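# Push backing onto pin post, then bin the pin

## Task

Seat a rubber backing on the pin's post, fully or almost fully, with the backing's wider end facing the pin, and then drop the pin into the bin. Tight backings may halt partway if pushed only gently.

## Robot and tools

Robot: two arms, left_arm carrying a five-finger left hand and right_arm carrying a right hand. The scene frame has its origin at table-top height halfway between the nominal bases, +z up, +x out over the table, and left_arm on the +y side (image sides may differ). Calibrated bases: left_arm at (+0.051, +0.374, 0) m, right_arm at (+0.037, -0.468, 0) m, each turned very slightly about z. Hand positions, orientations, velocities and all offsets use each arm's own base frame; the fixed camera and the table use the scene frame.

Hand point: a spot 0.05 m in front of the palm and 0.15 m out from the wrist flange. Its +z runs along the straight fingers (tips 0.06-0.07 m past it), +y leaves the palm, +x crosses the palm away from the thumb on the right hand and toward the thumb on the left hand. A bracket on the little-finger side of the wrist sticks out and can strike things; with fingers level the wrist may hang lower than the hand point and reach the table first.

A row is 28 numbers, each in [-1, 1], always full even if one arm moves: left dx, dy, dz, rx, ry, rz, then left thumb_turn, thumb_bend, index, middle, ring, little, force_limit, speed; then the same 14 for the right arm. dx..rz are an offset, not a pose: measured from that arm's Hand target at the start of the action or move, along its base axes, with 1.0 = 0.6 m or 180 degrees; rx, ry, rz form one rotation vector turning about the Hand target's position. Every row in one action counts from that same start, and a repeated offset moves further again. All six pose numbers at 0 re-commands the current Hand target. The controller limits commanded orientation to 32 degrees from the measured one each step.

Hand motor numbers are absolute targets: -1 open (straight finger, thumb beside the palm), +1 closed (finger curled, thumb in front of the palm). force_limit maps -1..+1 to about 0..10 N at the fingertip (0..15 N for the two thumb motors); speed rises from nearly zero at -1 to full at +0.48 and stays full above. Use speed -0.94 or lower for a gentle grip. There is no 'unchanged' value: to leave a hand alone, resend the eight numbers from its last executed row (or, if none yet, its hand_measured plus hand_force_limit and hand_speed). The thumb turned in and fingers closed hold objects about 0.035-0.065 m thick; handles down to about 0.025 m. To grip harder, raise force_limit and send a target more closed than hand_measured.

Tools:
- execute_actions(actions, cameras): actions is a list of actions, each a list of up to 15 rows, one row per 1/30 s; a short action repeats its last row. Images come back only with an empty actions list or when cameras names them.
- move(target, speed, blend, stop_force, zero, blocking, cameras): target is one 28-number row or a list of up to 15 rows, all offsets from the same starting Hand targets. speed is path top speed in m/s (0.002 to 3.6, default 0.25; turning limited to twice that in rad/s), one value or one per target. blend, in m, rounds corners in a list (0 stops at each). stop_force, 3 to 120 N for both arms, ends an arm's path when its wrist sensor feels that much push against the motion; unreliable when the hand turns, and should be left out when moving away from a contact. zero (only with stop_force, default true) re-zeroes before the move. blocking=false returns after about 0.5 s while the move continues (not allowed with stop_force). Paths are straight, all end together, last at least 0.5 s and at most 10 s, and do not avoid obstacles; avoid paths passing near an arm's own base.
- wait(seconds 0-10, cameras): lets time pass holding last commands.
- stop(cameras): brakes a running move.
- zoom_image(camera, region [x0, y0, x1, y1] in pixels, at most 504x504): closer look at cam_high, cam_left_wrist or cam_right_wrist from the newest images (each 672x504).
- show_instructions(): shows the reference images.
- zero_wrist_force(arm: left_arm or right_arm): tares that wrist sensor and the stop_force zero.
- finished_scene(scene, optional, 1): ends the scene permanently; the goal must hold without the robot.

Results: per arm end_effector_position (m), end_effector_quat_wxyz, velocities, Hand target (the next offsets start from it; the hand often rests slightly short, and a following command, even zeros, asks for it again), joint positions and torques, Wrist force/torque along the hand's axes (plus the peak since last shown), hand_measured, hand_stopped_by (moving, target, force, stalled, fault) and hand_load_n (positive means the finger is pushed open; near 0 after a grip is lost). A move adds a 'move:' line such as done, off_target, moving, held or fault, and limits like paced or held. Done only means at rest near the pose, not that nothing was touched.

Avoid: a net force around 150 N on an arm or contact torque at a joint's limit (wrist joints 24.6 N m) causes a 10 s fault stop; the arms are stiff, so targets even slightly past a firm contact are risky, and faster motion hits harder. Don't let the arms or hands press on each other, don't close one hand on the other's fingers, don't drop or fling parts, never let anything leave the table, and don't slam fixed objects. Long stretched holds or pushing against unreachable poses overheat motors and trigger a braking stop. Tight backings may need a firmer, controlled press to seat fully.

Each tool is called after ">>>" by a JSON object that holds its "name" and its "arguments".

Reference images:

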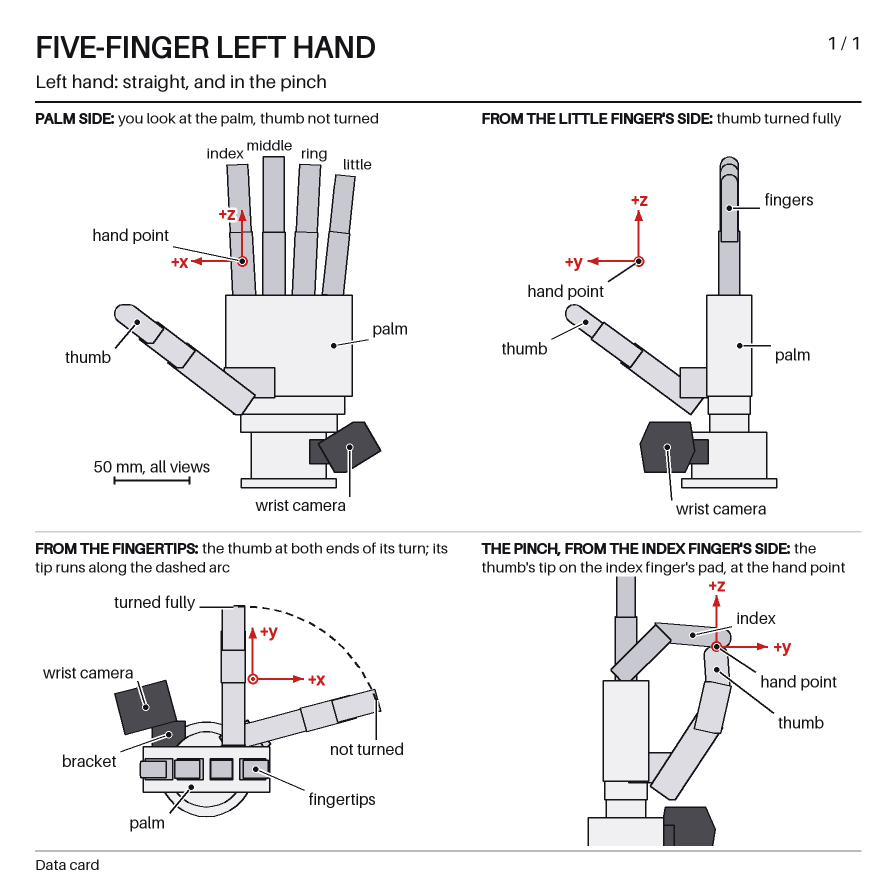

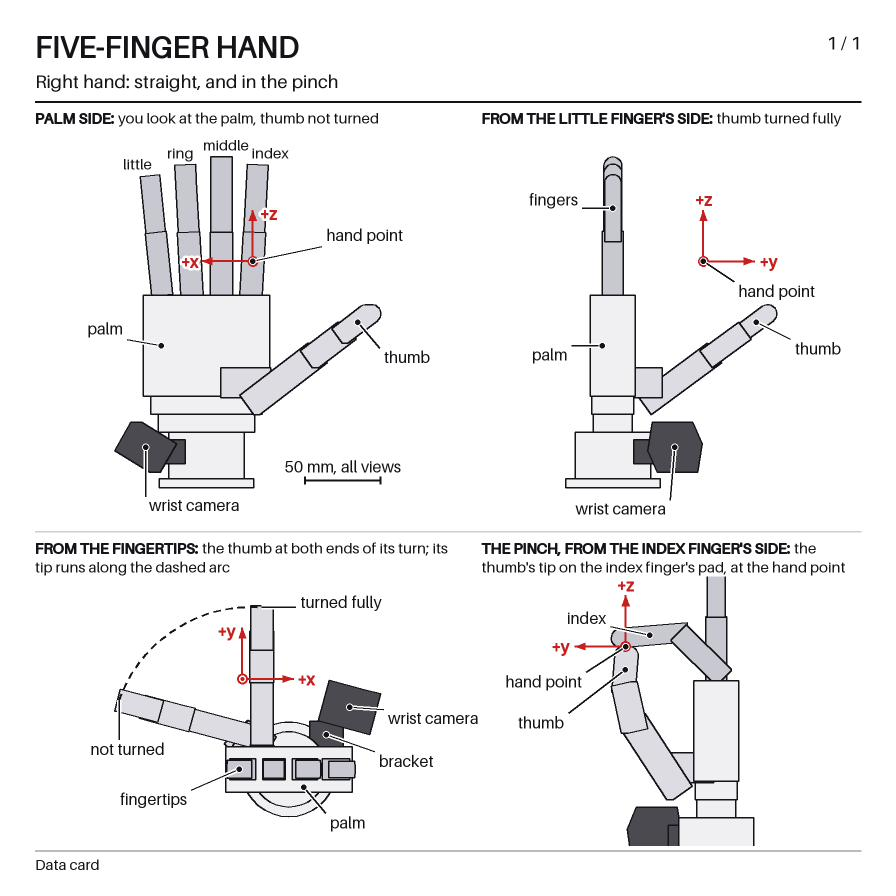

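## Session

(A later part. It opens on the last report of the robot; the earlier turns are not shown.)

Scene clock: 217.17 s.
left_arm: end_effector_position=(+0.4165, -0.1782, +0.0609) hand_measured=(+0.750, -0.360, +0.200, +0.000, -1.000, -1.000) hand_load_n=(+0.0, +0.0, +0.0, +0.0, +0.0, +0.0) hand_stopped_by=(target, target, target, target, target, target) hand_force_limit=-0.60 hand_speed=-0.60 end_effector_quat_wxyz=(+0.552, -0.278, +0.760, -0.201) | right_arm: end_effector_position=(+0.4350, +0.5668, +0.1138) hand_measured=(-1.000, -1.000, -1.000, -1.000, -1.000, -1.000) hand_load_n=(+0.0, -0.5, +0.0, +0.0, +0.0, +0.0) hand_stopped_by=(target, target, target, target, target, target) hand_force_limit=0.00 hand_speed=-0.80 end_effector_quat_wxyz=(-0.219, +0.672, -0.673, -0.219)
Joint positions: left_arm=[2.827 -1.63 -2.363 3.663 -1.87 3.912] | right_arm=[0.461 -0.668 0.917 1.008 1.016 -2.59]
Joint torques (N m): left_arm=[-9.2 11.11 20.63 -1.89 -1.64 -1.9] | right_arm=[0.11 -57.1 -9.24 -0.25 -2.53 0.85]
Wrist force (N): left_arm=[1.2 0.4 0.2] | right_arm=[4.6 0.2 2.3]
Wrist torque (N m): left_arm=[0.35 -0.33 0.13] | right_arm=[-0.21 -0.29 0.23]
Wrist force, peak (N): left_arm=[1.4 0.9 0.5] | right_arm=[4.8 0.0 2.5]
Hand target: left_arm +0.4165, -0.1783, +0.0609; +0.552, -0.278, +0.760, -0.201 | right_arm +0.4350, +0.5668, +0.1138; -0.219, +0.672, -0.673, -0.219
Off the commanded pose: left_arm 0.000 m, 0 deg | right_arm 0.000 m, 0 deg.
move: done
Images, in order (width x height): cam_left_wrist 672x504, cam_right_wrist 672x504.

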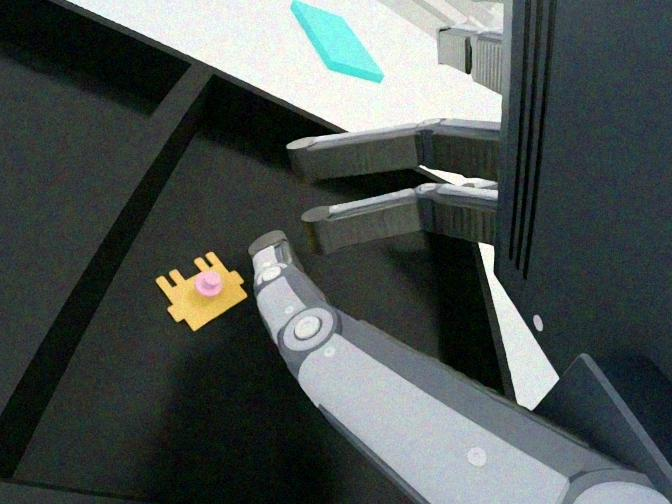

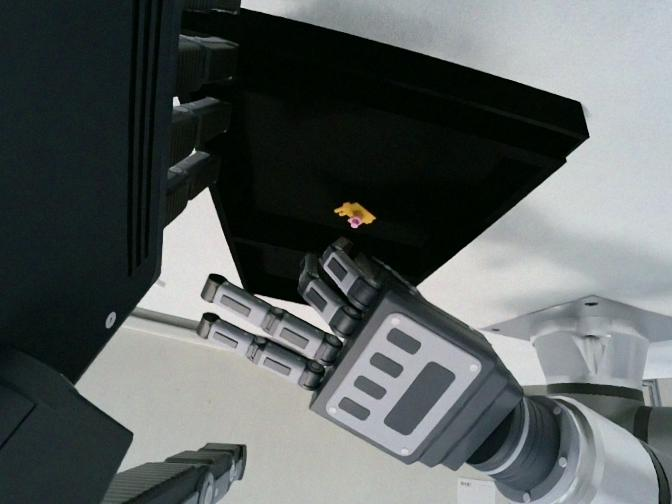

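>>> {"name": "move", "arguments": {"target": [[-0.0015, 0.0407, 0.0, 0, 0, 0, 0.75, -0.36, 0.2, 0.0, -1, -1, -0.6, -0.6, 0, 0, 0, 0, 0, 0, -1, -1, -1, -1, -1, -1, 0, -0.8], [-0.0015, 0.0407, -0.05, 0, 0, 0, 0.75, -0.36, 0.2, 0.0, -1, -1, -0.6, -0.6, 0, 0, 0, 0, 0, 0, -1, -1, -1, -1, -1, -1, 0, -0.8]], "speed": 0.04, "cameras": ["cam_left_wrist", "cam_right_wrist"]}}

>>> {"name": "zoom_image", "arguments": {"camera": "cam_right_wrist", "region": [335, 200, 375, 240]}}

>>> {"name": "zoom_image", "arguments": {"camera": "cam_left_wrist", "region": [270, 225, 330, 285]}}

Scene clock: 225.43 s.
left_arm: end_effector_position=(+0.4156, -0.1538, +0.0310) hand_measured=(+0.750, -0.360, +0.200, +0.000, -1.000, -1.000) hand_load_n=(+0.0, +0.0, +0.0, +0.0, -0.5, +0.0) hand_stopped_by=(target, target, target, target, target, target) hand_force_limit=-0.60 hand_speed=-0.60 end_effector_quat_wxyz=(+0.552, -0.278, +0.760, -0.201) | right_arm: end_effector_position=(+0.4350, +0.5668, +0.1138) hand_measured=(-1.000, -1.000, -1.000, -1.000, -1.000, -1.000) hand_load_n=(+0.0, +0.0, -0.5, +0.0, +0.0, -0.5) hand_stopped_by=(target, target, target, target, target, target) hand_force_limit=0.00 hand_speed=-0.80 end_effector_quat_wxyz=(-0.219, +0.672, -0.673, -0.219)
Joint positions: left_arm=[2.924 -1.667 -2.444 3.79 -1.779 3.943] | right_arm=[0.461 -0.668 0.917 1.008 1.016 -2.59]
Joint torques (N m): left_arm=[-0.83 10.42 0.58 3.16 -1.27 1.86] | right_arm=[-0.4 -56.12 -9.45 -0.25 -2.51 0.93]
Wrist force (N): left_arm=[1.0 0.4 0.6] | right_arm=[4.7 0.0 2.4]
Wrist torque (N m): left_arm=[0.25 -0.32 -0.01] | right_arm=[-0.25 -0.30 0.22]
Wrist force, peak (N): left_arm=[1.4 0.8 0.2] | right_arm=[4.9 0.1 2.6]
Hand target: left_arm +0.4156, -0.1538, +0.0309; +0.552, -0.278, +0.760, -0.201 | right_arm +0.4350, +0.5668, +0.1138; -0.219, +0.672, -0.673, -0.219
Off the commanded pose: left_arm 0.000 m, 0 deg | right_arm 0.000 m, 0 deg.
move: done
Images, in order (width x height): cam_left_wrist 672x504, cam_right_wrist 672x504.

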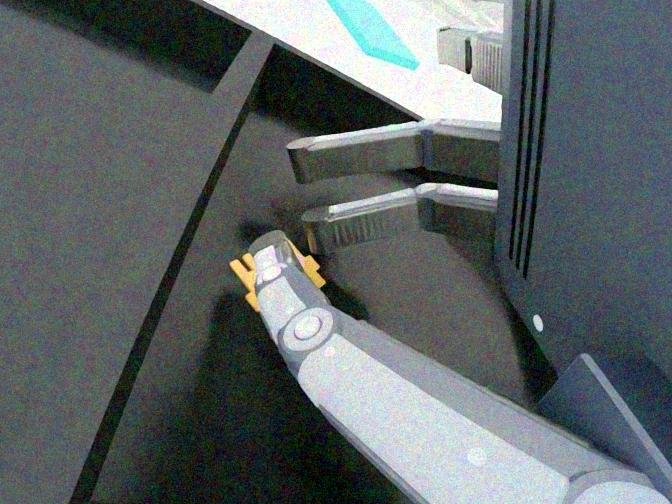

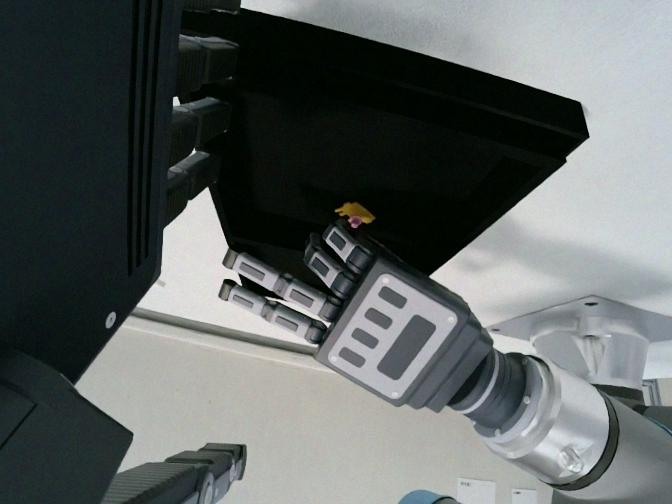

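Scaled by 12.600 from the camera's 672x504 image, which has a finer 960x720 frame.

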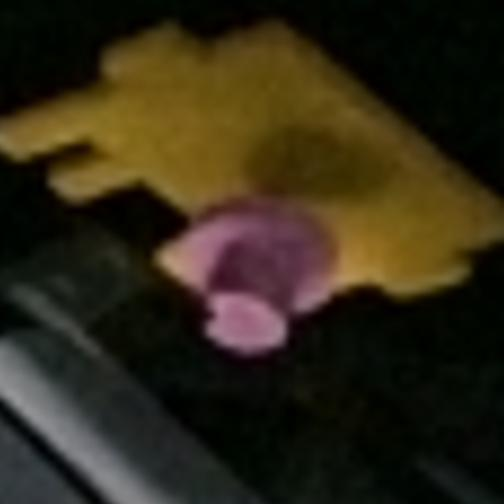

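Scaled by 8.400 from the camera's 672x504 image, which has a finer 960x720 frame.

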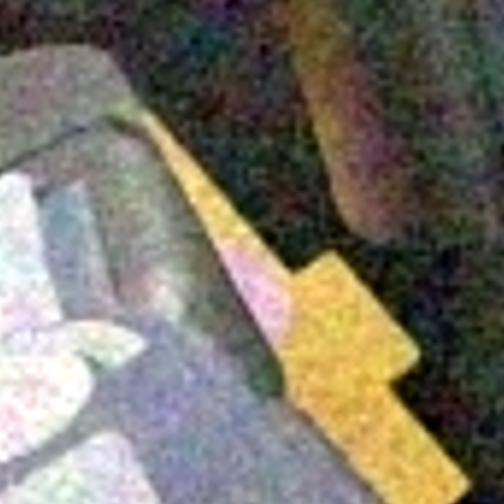

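>>> {"name": "move", "arguments": {"target": [0.0, 0.0, -0.0083, 0, 0, 0, 0.75, -0.36, 0.2, 0.0, -1, -1, -0.6, -0.6, 0, 0, 0, 0, 0, 0, -1, -1, -1, -1, -1, -1, 0, -0.8], "speed": 0.015, "stop_force": 3, "cameras": ["cam_right_wrist"]}}

>>> {"name": "zoom_image", "arguments": {"camera": "cam_right_wrist", "region": [335, 200, 375, 240]}}

Scene clock: 227.57 s.
left_arm: end_effector_position=(+0.4156, -0.1538, +0.0259) hand_measured=(+0.750, -0.360, +0.200, +0.000, -1.000, -1.000) hand_load_n=(+0.5, +0.0, +0.0, +0.0, +0.0, -0.5) hand_stopped_by=(target, target, target, target, target, target) hand_force_limit=-0.60 hand_speed=-0.60 end_effector_quat_wxyz=(+0.552, -0.278, +0.760, -0.201) | right_arm: end_effector_position=(+0.4350, +0.5668, +0.1138) hand_measured=(-1.000, -1.000, -1.000, -1.000, -1.000, -1.000) hand_load_n=(+0.0, +0.0, +0.0, +0.0, +0.0, +0.0) hand_stopped_by=(target, target, target, target, target, target) hand_force_limit=0.00 hand_speed=-0.80 end_effector_quat_wxyz=(-0.219, +0.672, -0.673, -0.219)
Joint positions: left_arm=[2.923 -1.682 -2.449 3.81 -1.779 3.943] | right_arm=[0.461 -0.668 0.917 1.008 1.016 -2.59]
Joint torques (N m): left_arm=[-9.62 9.85 0.51 3.26 -1.34 1.46] | right_arm=[-0.69 -56.77 -9.17 -0.26 -2.41 0.94]
Wrist force (N): left_arm=[1.2 0.2 0.4] | right_arm=[4.6 0.1 2.5]
Wrist torque (N m): left_arm=[0.21 -0.36 0.00] | right_arm=[-0.24 -0.29 0.21]
Wrist force, peak (N): left_arm=[1.4 0.1 0.4] | right_arm=[4.8 0.3 2.8]
Hand target: left_arm +0.4156, -0.1538, +0.0259; +0.552, -0.278, +0.760, -0.201 | right_arm +0.4350, +0.5668, +0.1138; -0.219, +0.672, -0.673, -0.219
Off the commanded pose: left_arm 0.000 m, 0 deg | right_arm 0.000 m, 0 deg.
move: done
Images, in order (width x height): cam_right_wrist 672x504.

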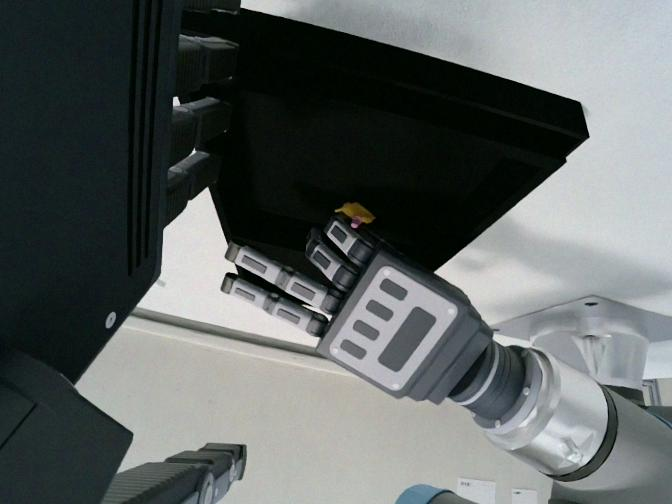

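Scaled by 12.600 from the camera's 672x504 image, which has a finer 960x720 frame.

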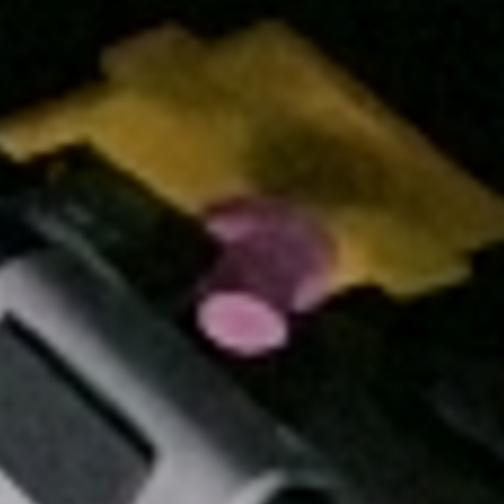

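>>> {"name": "move", "arguments": {"target": [0.0, 0.0, 0.0, 0, 0, 0, 0.75, -0.31, 0.36, 0.0, -1, -1, 0.2, -0.85, 0, 0, 0, 0, 0, 0, -1, -1, -1, -1, -1, -1, 0, -0.8], "speed": 0.02, "cameras": ["cam_right_wrist", "cam_left_wrist"]}}

>>> {"name": "zoom_image", "arguments": {"camera": "cam_right_wrist", "region": [335, 200, 375, 240]}}

>>> {"name": "zoom_image", "arguments": {"camera": "cam_left_wrist", "region": [270, 225, 330, 285]}}

Scene clock: 229.10 s.
left_arm: end_effector_position=(+0.4156, -0.1538, +0.0259) hand_measured=(+0.750, -0.312, +0.280, +0.000, -1.000, -1.000) hand_load_n=(-1.0, +5.0, +6.0, +0.0, +0.0, +0.0) hand_stopped_by=(target, target, force, target, target, target) hand_force_limit=0.20 hand_speed=-0.85 end_effector_quat_wxyz=(+0.552, -0.278, +0.760, -0.201) | right_arm: end_effector_position=(+0.4350, +0.5668, +0.1138) hand_measured=(-1.000, -1.000, -1.000, -1.000, -1.000, -1.000) hand_load_n=(+0.0, +0.0, +0.0, +0.0, +0.0, +0.0) hand_stopped_by=(target, target, target, target, target, target) hand_force_limit=0.00 hand_speed=-0.80 end_effector_quat_wxyz=(-0.219, +0.672, -0.673, -0.219)
Joint positions: left_arm=[2.923 -1.682 -2.449 3.81 -1.779 3.943] | right_arm=[0.461 -0.668 0.917 1.008 1.016 -2.59]
Joint torques (N m): left_arm=[-9.58 9.34 1.19 2.95 -1.36 1.67] | right_arm=[0.29 -56.53 -9.56 -0.27 -2.43 0.83]
Wrist force (N): left_arm=[0.6 -0.5 0.3] | right_arm=[4.8 0.3 2.4]
Wrist torque (N m): left_arm=[0.19 -0.31 -0.01] | right_arm=[-0.21 -0.33 0.24]
Wrist force, peak (N): left_arm=[1.4 0.4 0.6] | right_arm=[4.9 0.0 2.4]
Hand target: left_arm +0.4156, -0.1538, +0.0259; +0.552, -0.278, +0.760, -0.201 | right_arm +0.4350, +0.5668, +0.1138; -0.219, +0.672, -0.673, -0.219
Off the commanded pose: left_arm 0.000 m, 0 deg | right_arm 0.000 m, 0 deg.
move: done
Images, in order (width x height): cam_left_wrist 672x504, cam_right_wrist 672x504.

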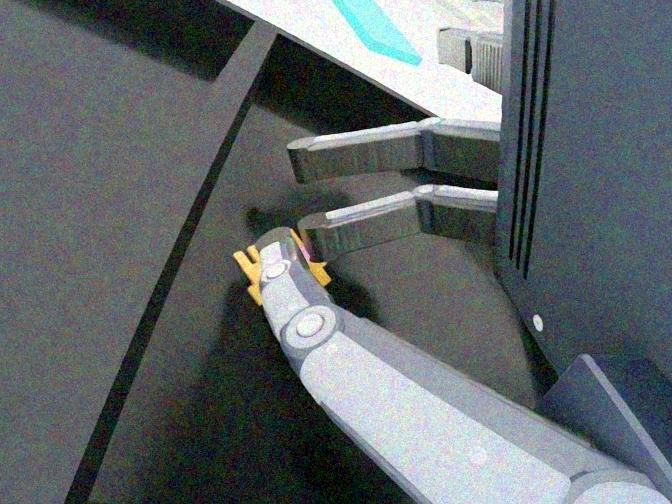

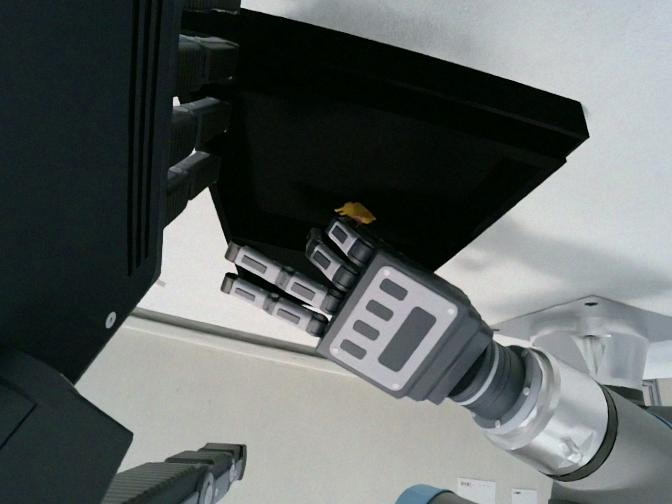

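Scaled by 12.600 from the camera's 672x504 image, which has a finer 960x720 frame.

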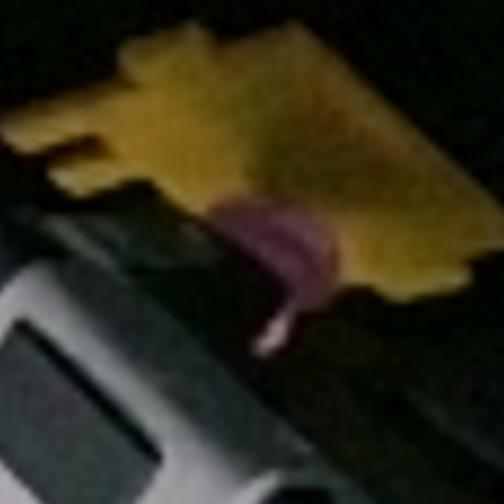

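Scaled by 8.400 from the camera's 672x504 image, which has a finer 960x720 frame.

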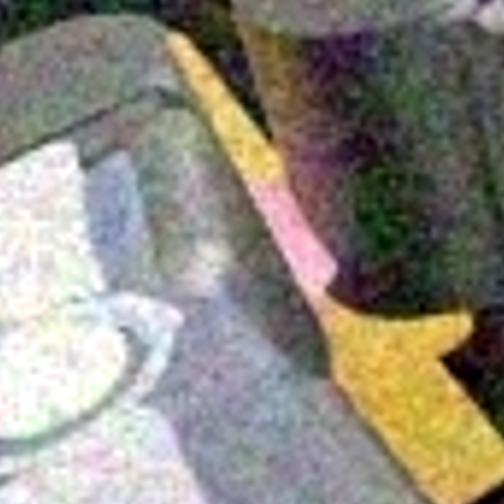

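>>> {"name": "move", "arguments": {"target": [0.0, 0.0, -0.0095, 0, 0, 0, 0.75, -0.31, 0.36, 0.0, -1, -1, 0.2, -0.85, 0, 0, 0, 0, 0, 0, -1, -1, -1, -1, -1, -1, 0, -0.8], "speed": 0.008, "stop_force": 10, "cameras": ["cam_right_wrist", "cam_left_wrist"]}}

>>> {"name": "zoom_image", "arguments": {"camera": "cam_right_wrist", "region": [335, 200, 375, 240]}}

>>> {"name": "zoom_image", "arguments": {"camera": "cam_left_wrist", "region": [270, 225, 330, 285]}}

Scene clock: 231.67 s.
left_arm: end_effector_position=(+0.4156, -0.1538, +0.0233) hand_measured=(+0.750, -0.314, +0.280, +0.000, -1.000, -1.000) hand_load_n=(-4.5, +5.5, +5.0, +0.0, -0.5, +0.0) hand_stopped_by=(target, target, force, target, target, target) hand_force_limit=0.20 hand_speed=-0.85 end_effector_quat_wxyz=(+0.552, -0.278, +0.760, -0.201) | right_arm: end_effector_position=(+0.4350, +0.5668, +0.1138) hand_measured=(-1.000, -1.000, -1.000, -1.000, -1.000, -1.000) hand_load_n=(+0.0, -0.5, +0.0, +0.0, +0.0, +0.0) hand_stopped_by=(target, target, target, target, target, target) hand_force_limit=0.00 hand_speed=-0.80 end_effector_quat_wxyz=(-0.219, +0.672, -0.673, -0.219)
Joint positions: left_arm=[2.923 -1.691 -2.451 3.82 -1.779 3.943] | right_arm=[0.461 -0.668 0.917 1.008 1.016 -2.59]
Joint torques (N m): left_arm=[-8.81 22.82 18.53 -1.93 -0.89 1.27] | right_arm=[-0.11 -56.52 -9.47 -0.27 -2.47 0.86]
Wrist force (N): left_arm=[-2.8 -3.2 -3.9] | right_arm=[4.5 0.2 2.5]
Wrist torque (N m): left_arm=[0.04 -0.29 0.05] | right_arm=[-0.22 -0.28 0.22]
Wrist force, peak (N): left_arm=[-5.1 -6.5 -6.2] | right_arm=[4.7 0.2 2.6]
Hand target: left_arm +0.4156, -0.1538, +0.0233; +0.552, -0.278, +0.760, -0.201 (not the last commanded pose) | right_arm +0.4350, +0.5668, +0.1138; -0.219, +0.672, -0.673, -0.219
Off the commanded pose: left_arm 0.003 m, 0 deg | right_arm 0.000 m, 0 deg.
move: contact (left_arm)
Images, in order (width x height): cam_left_wrist 672x504, cam_right_wrist 672x504.

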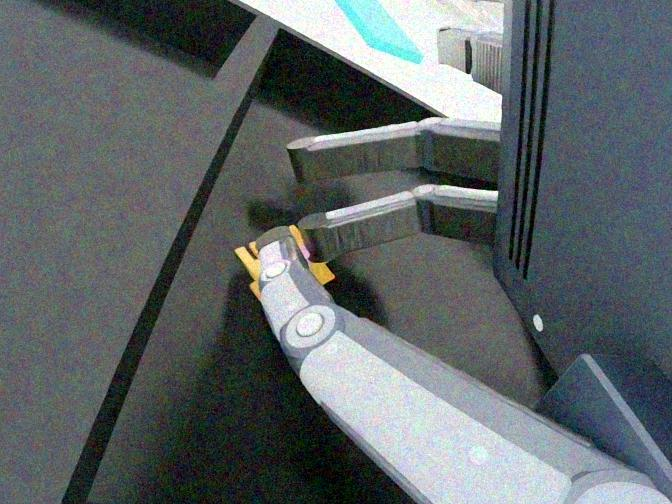

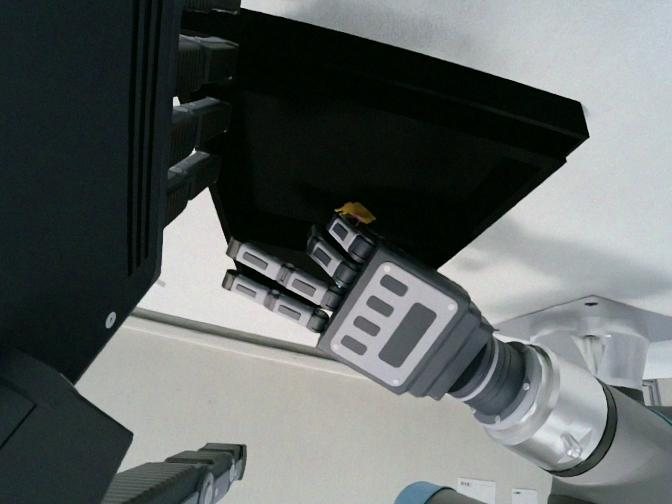

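Scaled by 12.600 from the camera's 672x504 image, which has a finer 960x720 frame.

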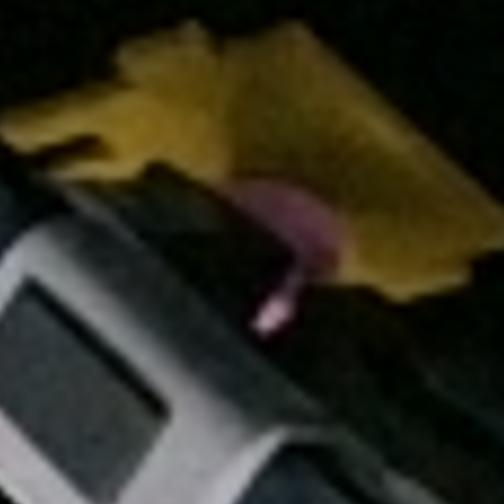

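Scaled by 8.400 from the camera's 672x504 image, which has a finer 960x720 frame.

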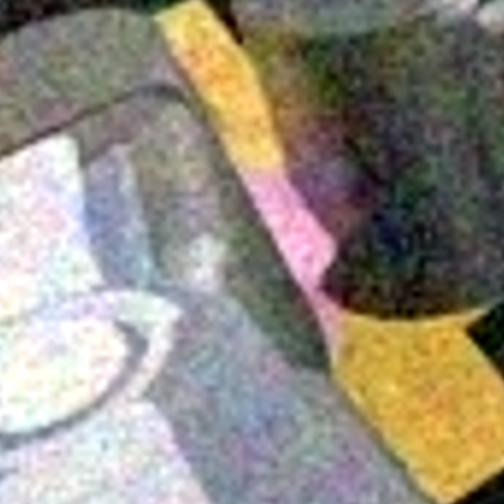

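>>> {"name": "move", "arguments": {"target": [0.0, 0.0, -0.0055, 0, 0, 0, 0.75, -0.31, 0.36, 0.0, -1, -1, 0.2, -0.85, 0, 0, 0, 0, 0, 0, -1, -1, -1, -1, -1, -1, 0, -0.8], "speed": 0.006, "stop_force": 12, "cameras": ["cam_right_wrist", "cam_left_wrist"]}}

>>> {"name": "zoom_image", "arguments": {"camera": "cam_right_wrist", "region": [335, 200, 375, 240]}}

>>> {"name": "zoom_image", "arguments": {"camera": "cam_left_wrist", "region": [270, 225, 330, 285]}}

Scene clock: 234.17 s.
left_arm: end_effector_position=(+0.4156, -0.1538, +0.0200) hand_measured=(+0.750, -0.314, +0.280, +0.000, -1.000, -1.000) hand_load_n=(-7.5, +6.0, +5.5, +0.0, +0.0, +0.0) hand_stopped_by=(target, target, force, target, target, target) hand_force_limit=0.20 hand_speed=-0.85 end_effector_quat_wxyz=(+0.552, -0.278, +0.760, -0.201) | right_arm: end_effector_position=(+0.4350, +0.5668, +0.1138) hand_measured=(-1.000, -1.000, -1.000, -1.000, -1.000, -1.000) hand_load_n=(+0.0, +0.0, +0.0, +0.0, +0.0, +0.0) hand_stopped_by=(target, target, target, target, target, target) hand_force_limit=0.00 hand_speed=-0.80 end_effector_quat_wxyz=(-0.219, +0.672, -0.673, -0.219)
Joint positions: left_arm=[2.923 -1.701 -2.454 3.833 -1.779 3.943] | right_arm=[0.461 -0.668 0.917 1.008 1.016 -2.59]
Joint torques (N m): left_arm=[-7.77 3.39 -2.4 1.88 -0.44 1.01] | right_arm=[-0.19 -56.79 -9.03 -0.22 -2.49 0.79]
Wrist force (N): left_arm=[-6.6 -13.0 -11.1] | right_arm=[4.5 0.0 2.4]
Wrist torque (N m): left_arm=[-0.29 -0.33 0.15] | right_arm=[-0.24 -0.28 0.21]
Wrist force, peak (N): left_arm=[-6.6 -13.3 -11.3] | right_arm=[4.9 0.2 2.4]
Hand target: left_arm +0.4156, -0.1538, +0.0200; +0.552, -0.278, +0.760, -0.201 | right_arm +0.4350, +0.5668, +0.1138; -0.219, +0.672, -0.673, -0.219
Off the commanded pose: left_arm 0.000 m, 0 deg | right_arm 0.000 m, 0 deg.
move: done
Images, in order (width x height): cam_left_wrist 672x504, cam_right_wrist 672x504.

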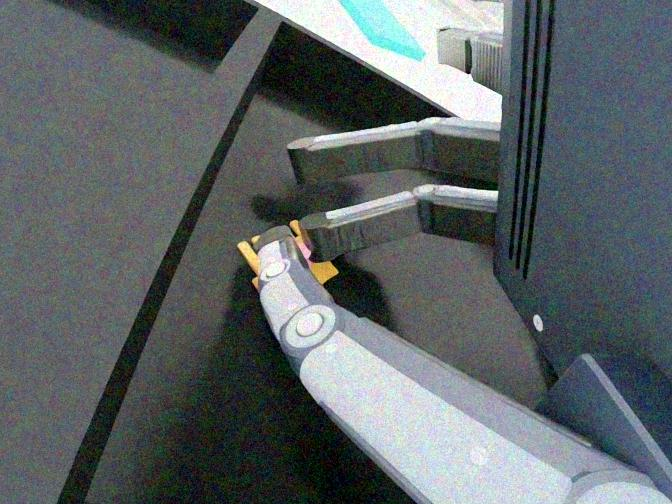

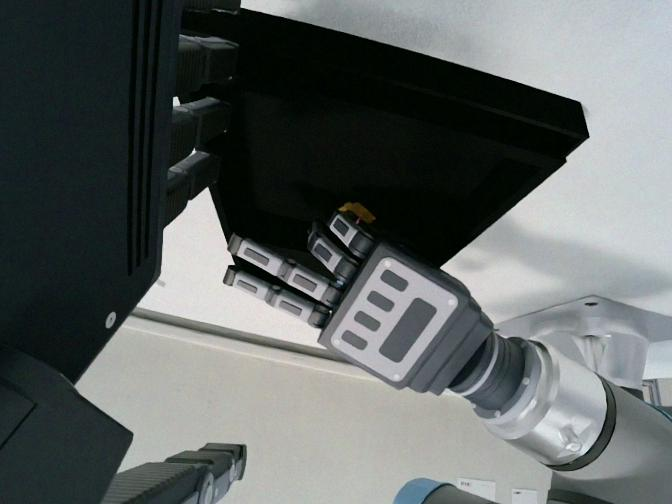

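Scaled by 12.600 from the camera's 672x504 image, which has a finer 960x720 frame.

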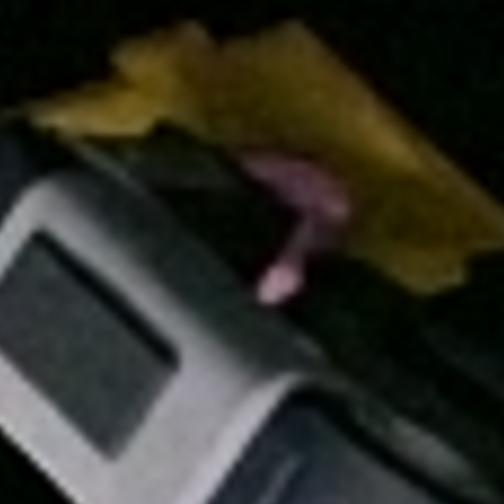

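Scaled by 8.400 from the camera's 672x504 image, which has a finer 960x720 frame.

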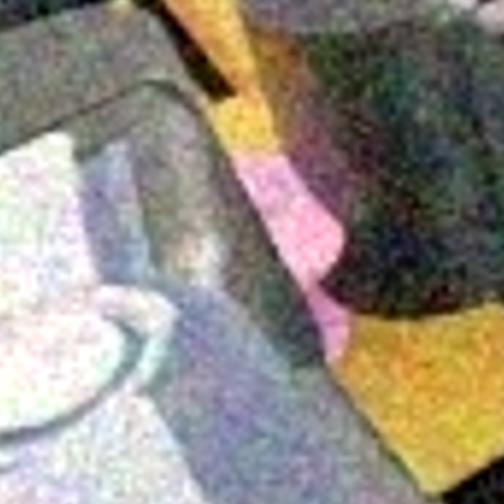

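>>> {"name": "move", "arguments": {"target": [0.0, 0.0, 0.0, 0, 0, 0, 0.75, -0.36, 0.2, 0.0, -1, -1, 0.2, -0.8, 0, 0, 0, 0, 0, 0, -1, -1, -1, -1, -1, -1, 0, -0.8], "speed": 0.02, "cameras": ["cam_right_wrist", "cam_left_wrist"]}}

>>> {"name": "zoom_image", "arguments": {"camera": "cam_right_wrist", "region": [335, 200, 375, 240]}}

>>> {"name": "zoom_image", "arguments": {"camera": "cam_left_wrist", "region": [270, 225, 330, 285]}}

Scene clock: 235.93 s.
left_arm: end_effector_position=(+0.4156, -0.1538, +0.0199) hand_measured=(+0.750, -0.360, +0.200, +0.000, -1.000, -1.000) hand_load_n=(-2.5, -1.5, -1.5, +0.0, +0.0, +0.0) hand_stopped_by=(target, target, target, target, target, target) hand_force_limit=0.20 hand_speed=-0.80 end_effector_quat_wxyz=(+0.552, -0.278, +0.760, -0.201) | right_arm: end_effector_position=(+0.4350, +0.5668, +0.1138) hand_measured=(-1.000, -1.000, -1.000, -1.000, -1.000, -1.000) hand_load_n=(+0.0, -0.5, +0.0, +0.0, +0.0, +0.0) hand_stopped_by=(target, target, target, target, target, target) hand_force_limit=0.00 hand_speed=-0.80 end_effector_quat_wxyz=(-0.219, +0.672, -0.673, -0.219)
Joint positions: left_arm=[2.923 -1.701 -2.454 3.833 -1.779 3.943] | right_arm=[0.461 -0.668 0.917 1.008 1.016 -2.59]
Joint torques (N m): left_arm=[-7.36 14.24 2.49 1.95 -0.44 0.89] | right_arm=[-0.22 -56.42 -9.63 -0.33 -2.42 0.64]
Wrist force (N): left_arm=[-1.5 -1.5 -0.6] | right_arm=[4.7 0.1 2.3]
Wrist torque (N m): left_arm=[0.15 -0.35 0.05] | right_arm=[-0.21 -0.29 0.22]
Wrist force, peak (N): left_arm=[-6.8 -13.3 -11.2] | right_arm=[4.8 0.3 2.5]
Hand target: left_arm +0.4156, -0.1538, +0.0200; +0.552, -0.278, +0.760, -0.201 | right_arm +0.4350, +0.5668, +0.1138; -0.219, +0.672, -0.673, -0.219
Off the commanded pose: left_arm 0.000 m, 0 deg | right_arm 0.000 m, 0 deg.
move: done
Images, in order (width x height): cam_left_wrist 672x504, cam_right_wrist 672x504.

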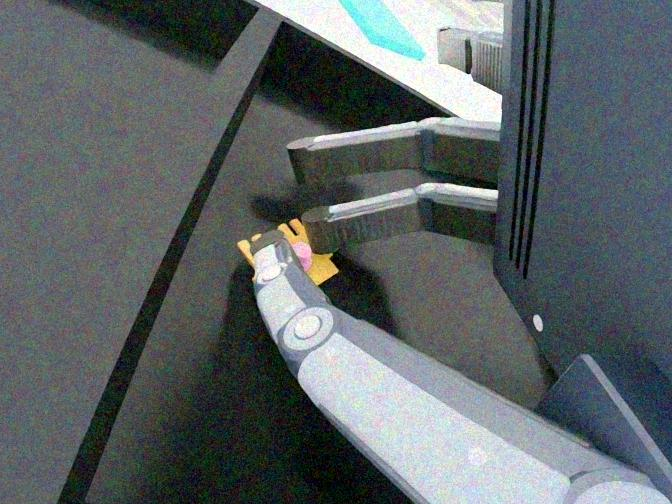

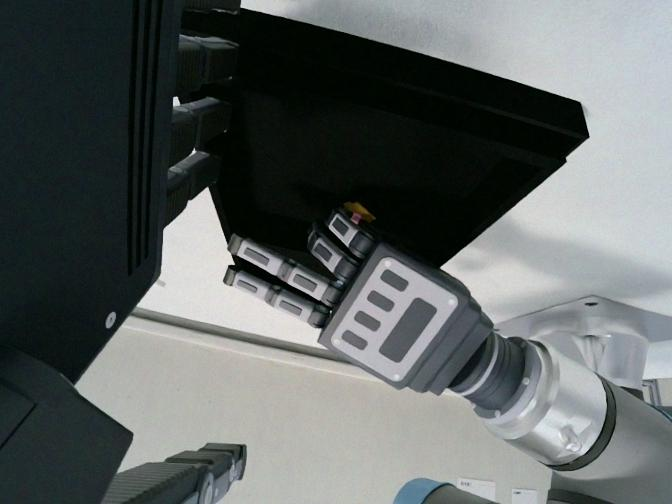

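Scaled by 12.600 from the camera's 672x504 image, which has a finer 960x720 frame.

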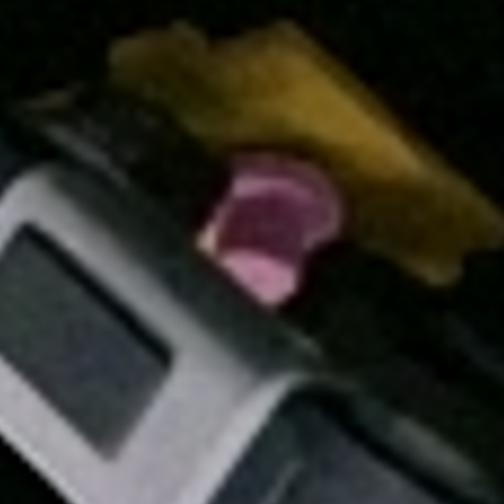

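Scaled by 8.400 from the camera's 672x504 image, which has a finer 960x720 frame.

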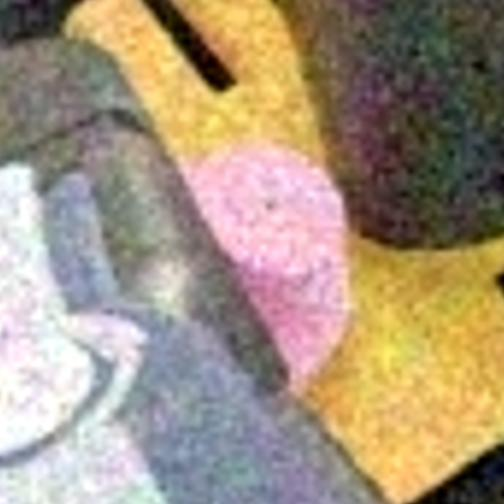

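>>> {"name": "move", "arguments": {"target": [[0.0, 0.0, 0.05, 0, 0, 0, 0.75, -0.36, 0.2, 0.0, -1, -1, 0.2, -0.8, 0, 0, 0, 0, 0, 0, -1, -1, -1, -1, -1, -1, 0, -0.8], [0.0, -0.05, 0.06, 0, 0, 0, 0.75, -0.36, 0.2, 0.0, -1, -1, 0.2, -0.8, 0, 0, 0, 0, 0, 0, -1, -1, -1, -1, -1, -1, 0, -0.8]], "speed": 0.04, "cameras": ["cam_right_wrist", "cam_left_wrist"]}}

>>> {"name": "zoom_image", "arguments": {"camera": "cam_right_wrist", "region": [325, 190, 385, 235]}}

>>> {"name": "zoom_image", "arguments": {"camera": "cam_left_wrist", "region": [150, 210, 270, 310]}}

Scene clock: 239.03 s.
left_arm: end_effector_position=(+0.4156, -0.1837, +0.0559) hand_measured=(+0.750, -0.360, +0.200, +0.000, -1.000, -1.000) hand_load_n=(+0.0, +0.0, +0.0, +0.0, +0.0, -0.5) hand_stopped_by=(target, target, target, target, target, target) hand_force_limit=0.20 hand_speed=-0.80 end_effector_quat_wxyz=(+0.552, -0.278, +0.760, -0.201) | right_arm: end_effector_position=(+0.4350, +0.5668, +0.1138) hand_measured=(-1.000, -1.000, -1.000, -1.000, -1.000, -1.000) hand_load_n=(+0.0, +0.0, +0.0, +0.0, +0.0, +0.0) hand_stopped_by=(target, target, target, target, target, target) hand_force_limit=0.00 hand_speed=-0.80 end_effector_quat_wxyz=(-0.219, +0.672, -0.673, -0.219)
Joint positions: left_arm=[2.805 -1.651 -2.358 3.678 -1.891 3.904] | right_arm=[0.461 -0.668 0.917 1.008 1.016 -2.59]
Joint torques (N m): left_arm=[-12.02 8.79 20.62 -1.75 -1.85 -1.79] | right_arm=[-0.26 -56 -9.64 -0.35 -2.42 0.82]
Wrist force (N): left_arm=[1.0 0.2 0.0] | right_arm=[4.4 -0.2 2.3]
Wrist torque (N m): left_arm=[0.31 -0.32 0.12] | right_arm=[-0.27 -0.26 0.20]
Wrist force, peak (N): left_arm=[-2.0 -2.2 -0.9] | right_arm=[4.8 0.3 2.5]
Hand target: left_arm +0.4156, -0.1838, +0.0560; +0.552, -0.278, +0.760, -0.201 | right_arm +0.4350, +0.5668, +0.1138; -0.219, +0.672, -0.673, -0.219
Off the commanded pose: left_arm 0.000 m, 0 deg | right_arm 0.000 m, 0 deg.
move: done
Images, in order (width x height): cam_left_wrist 672x504, cam_right_wrist 672x504.

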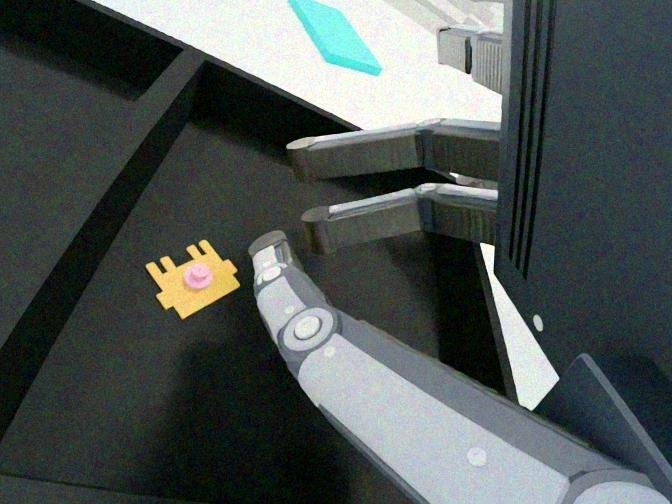

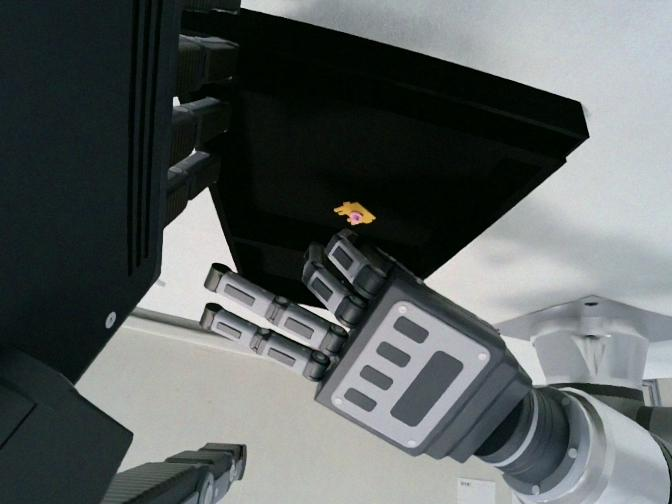

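Scaled by 8.400 from the camera's 672x504 image, which has a finer 960x720 frame.

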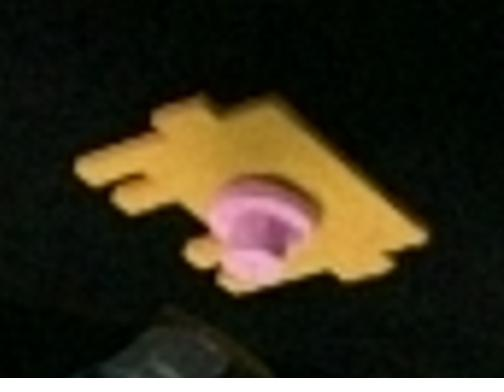

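Scaled by 4.200 from the camera's 672x504 image, which has a finer 960x720 frame.

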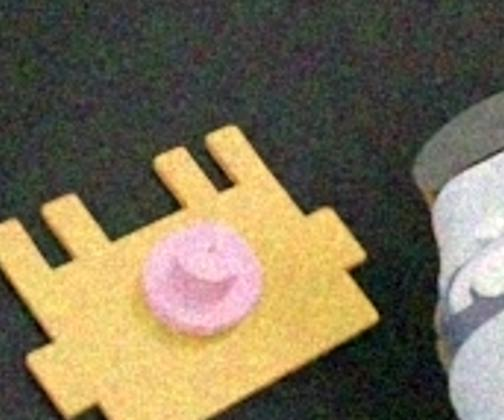

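>>> {"name": "zoom_image", "arguments": {"camera": "cam_left_wrist", "region": [178, 255, 222, 299]}}

>>> {"name": "zoom_image", "arguments": {"camera": "cam_right_wrist", "region": [340, 200, 370, 230]}}

Scaled by 11.455 from the camera's 672x504 image, which has a finer 960x720 frame.

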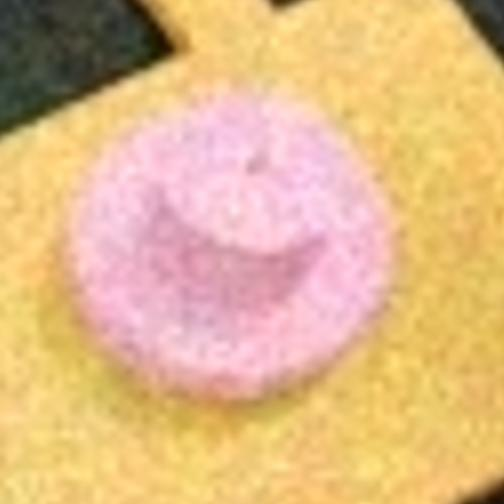

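Scaled by 16.800 from the camera's 672x504 image, which has a finer 960x720 frame.

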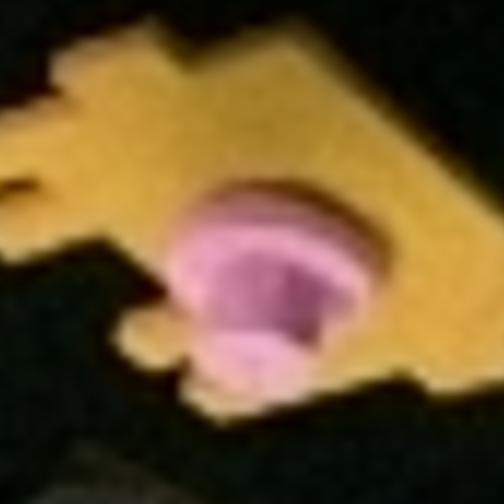

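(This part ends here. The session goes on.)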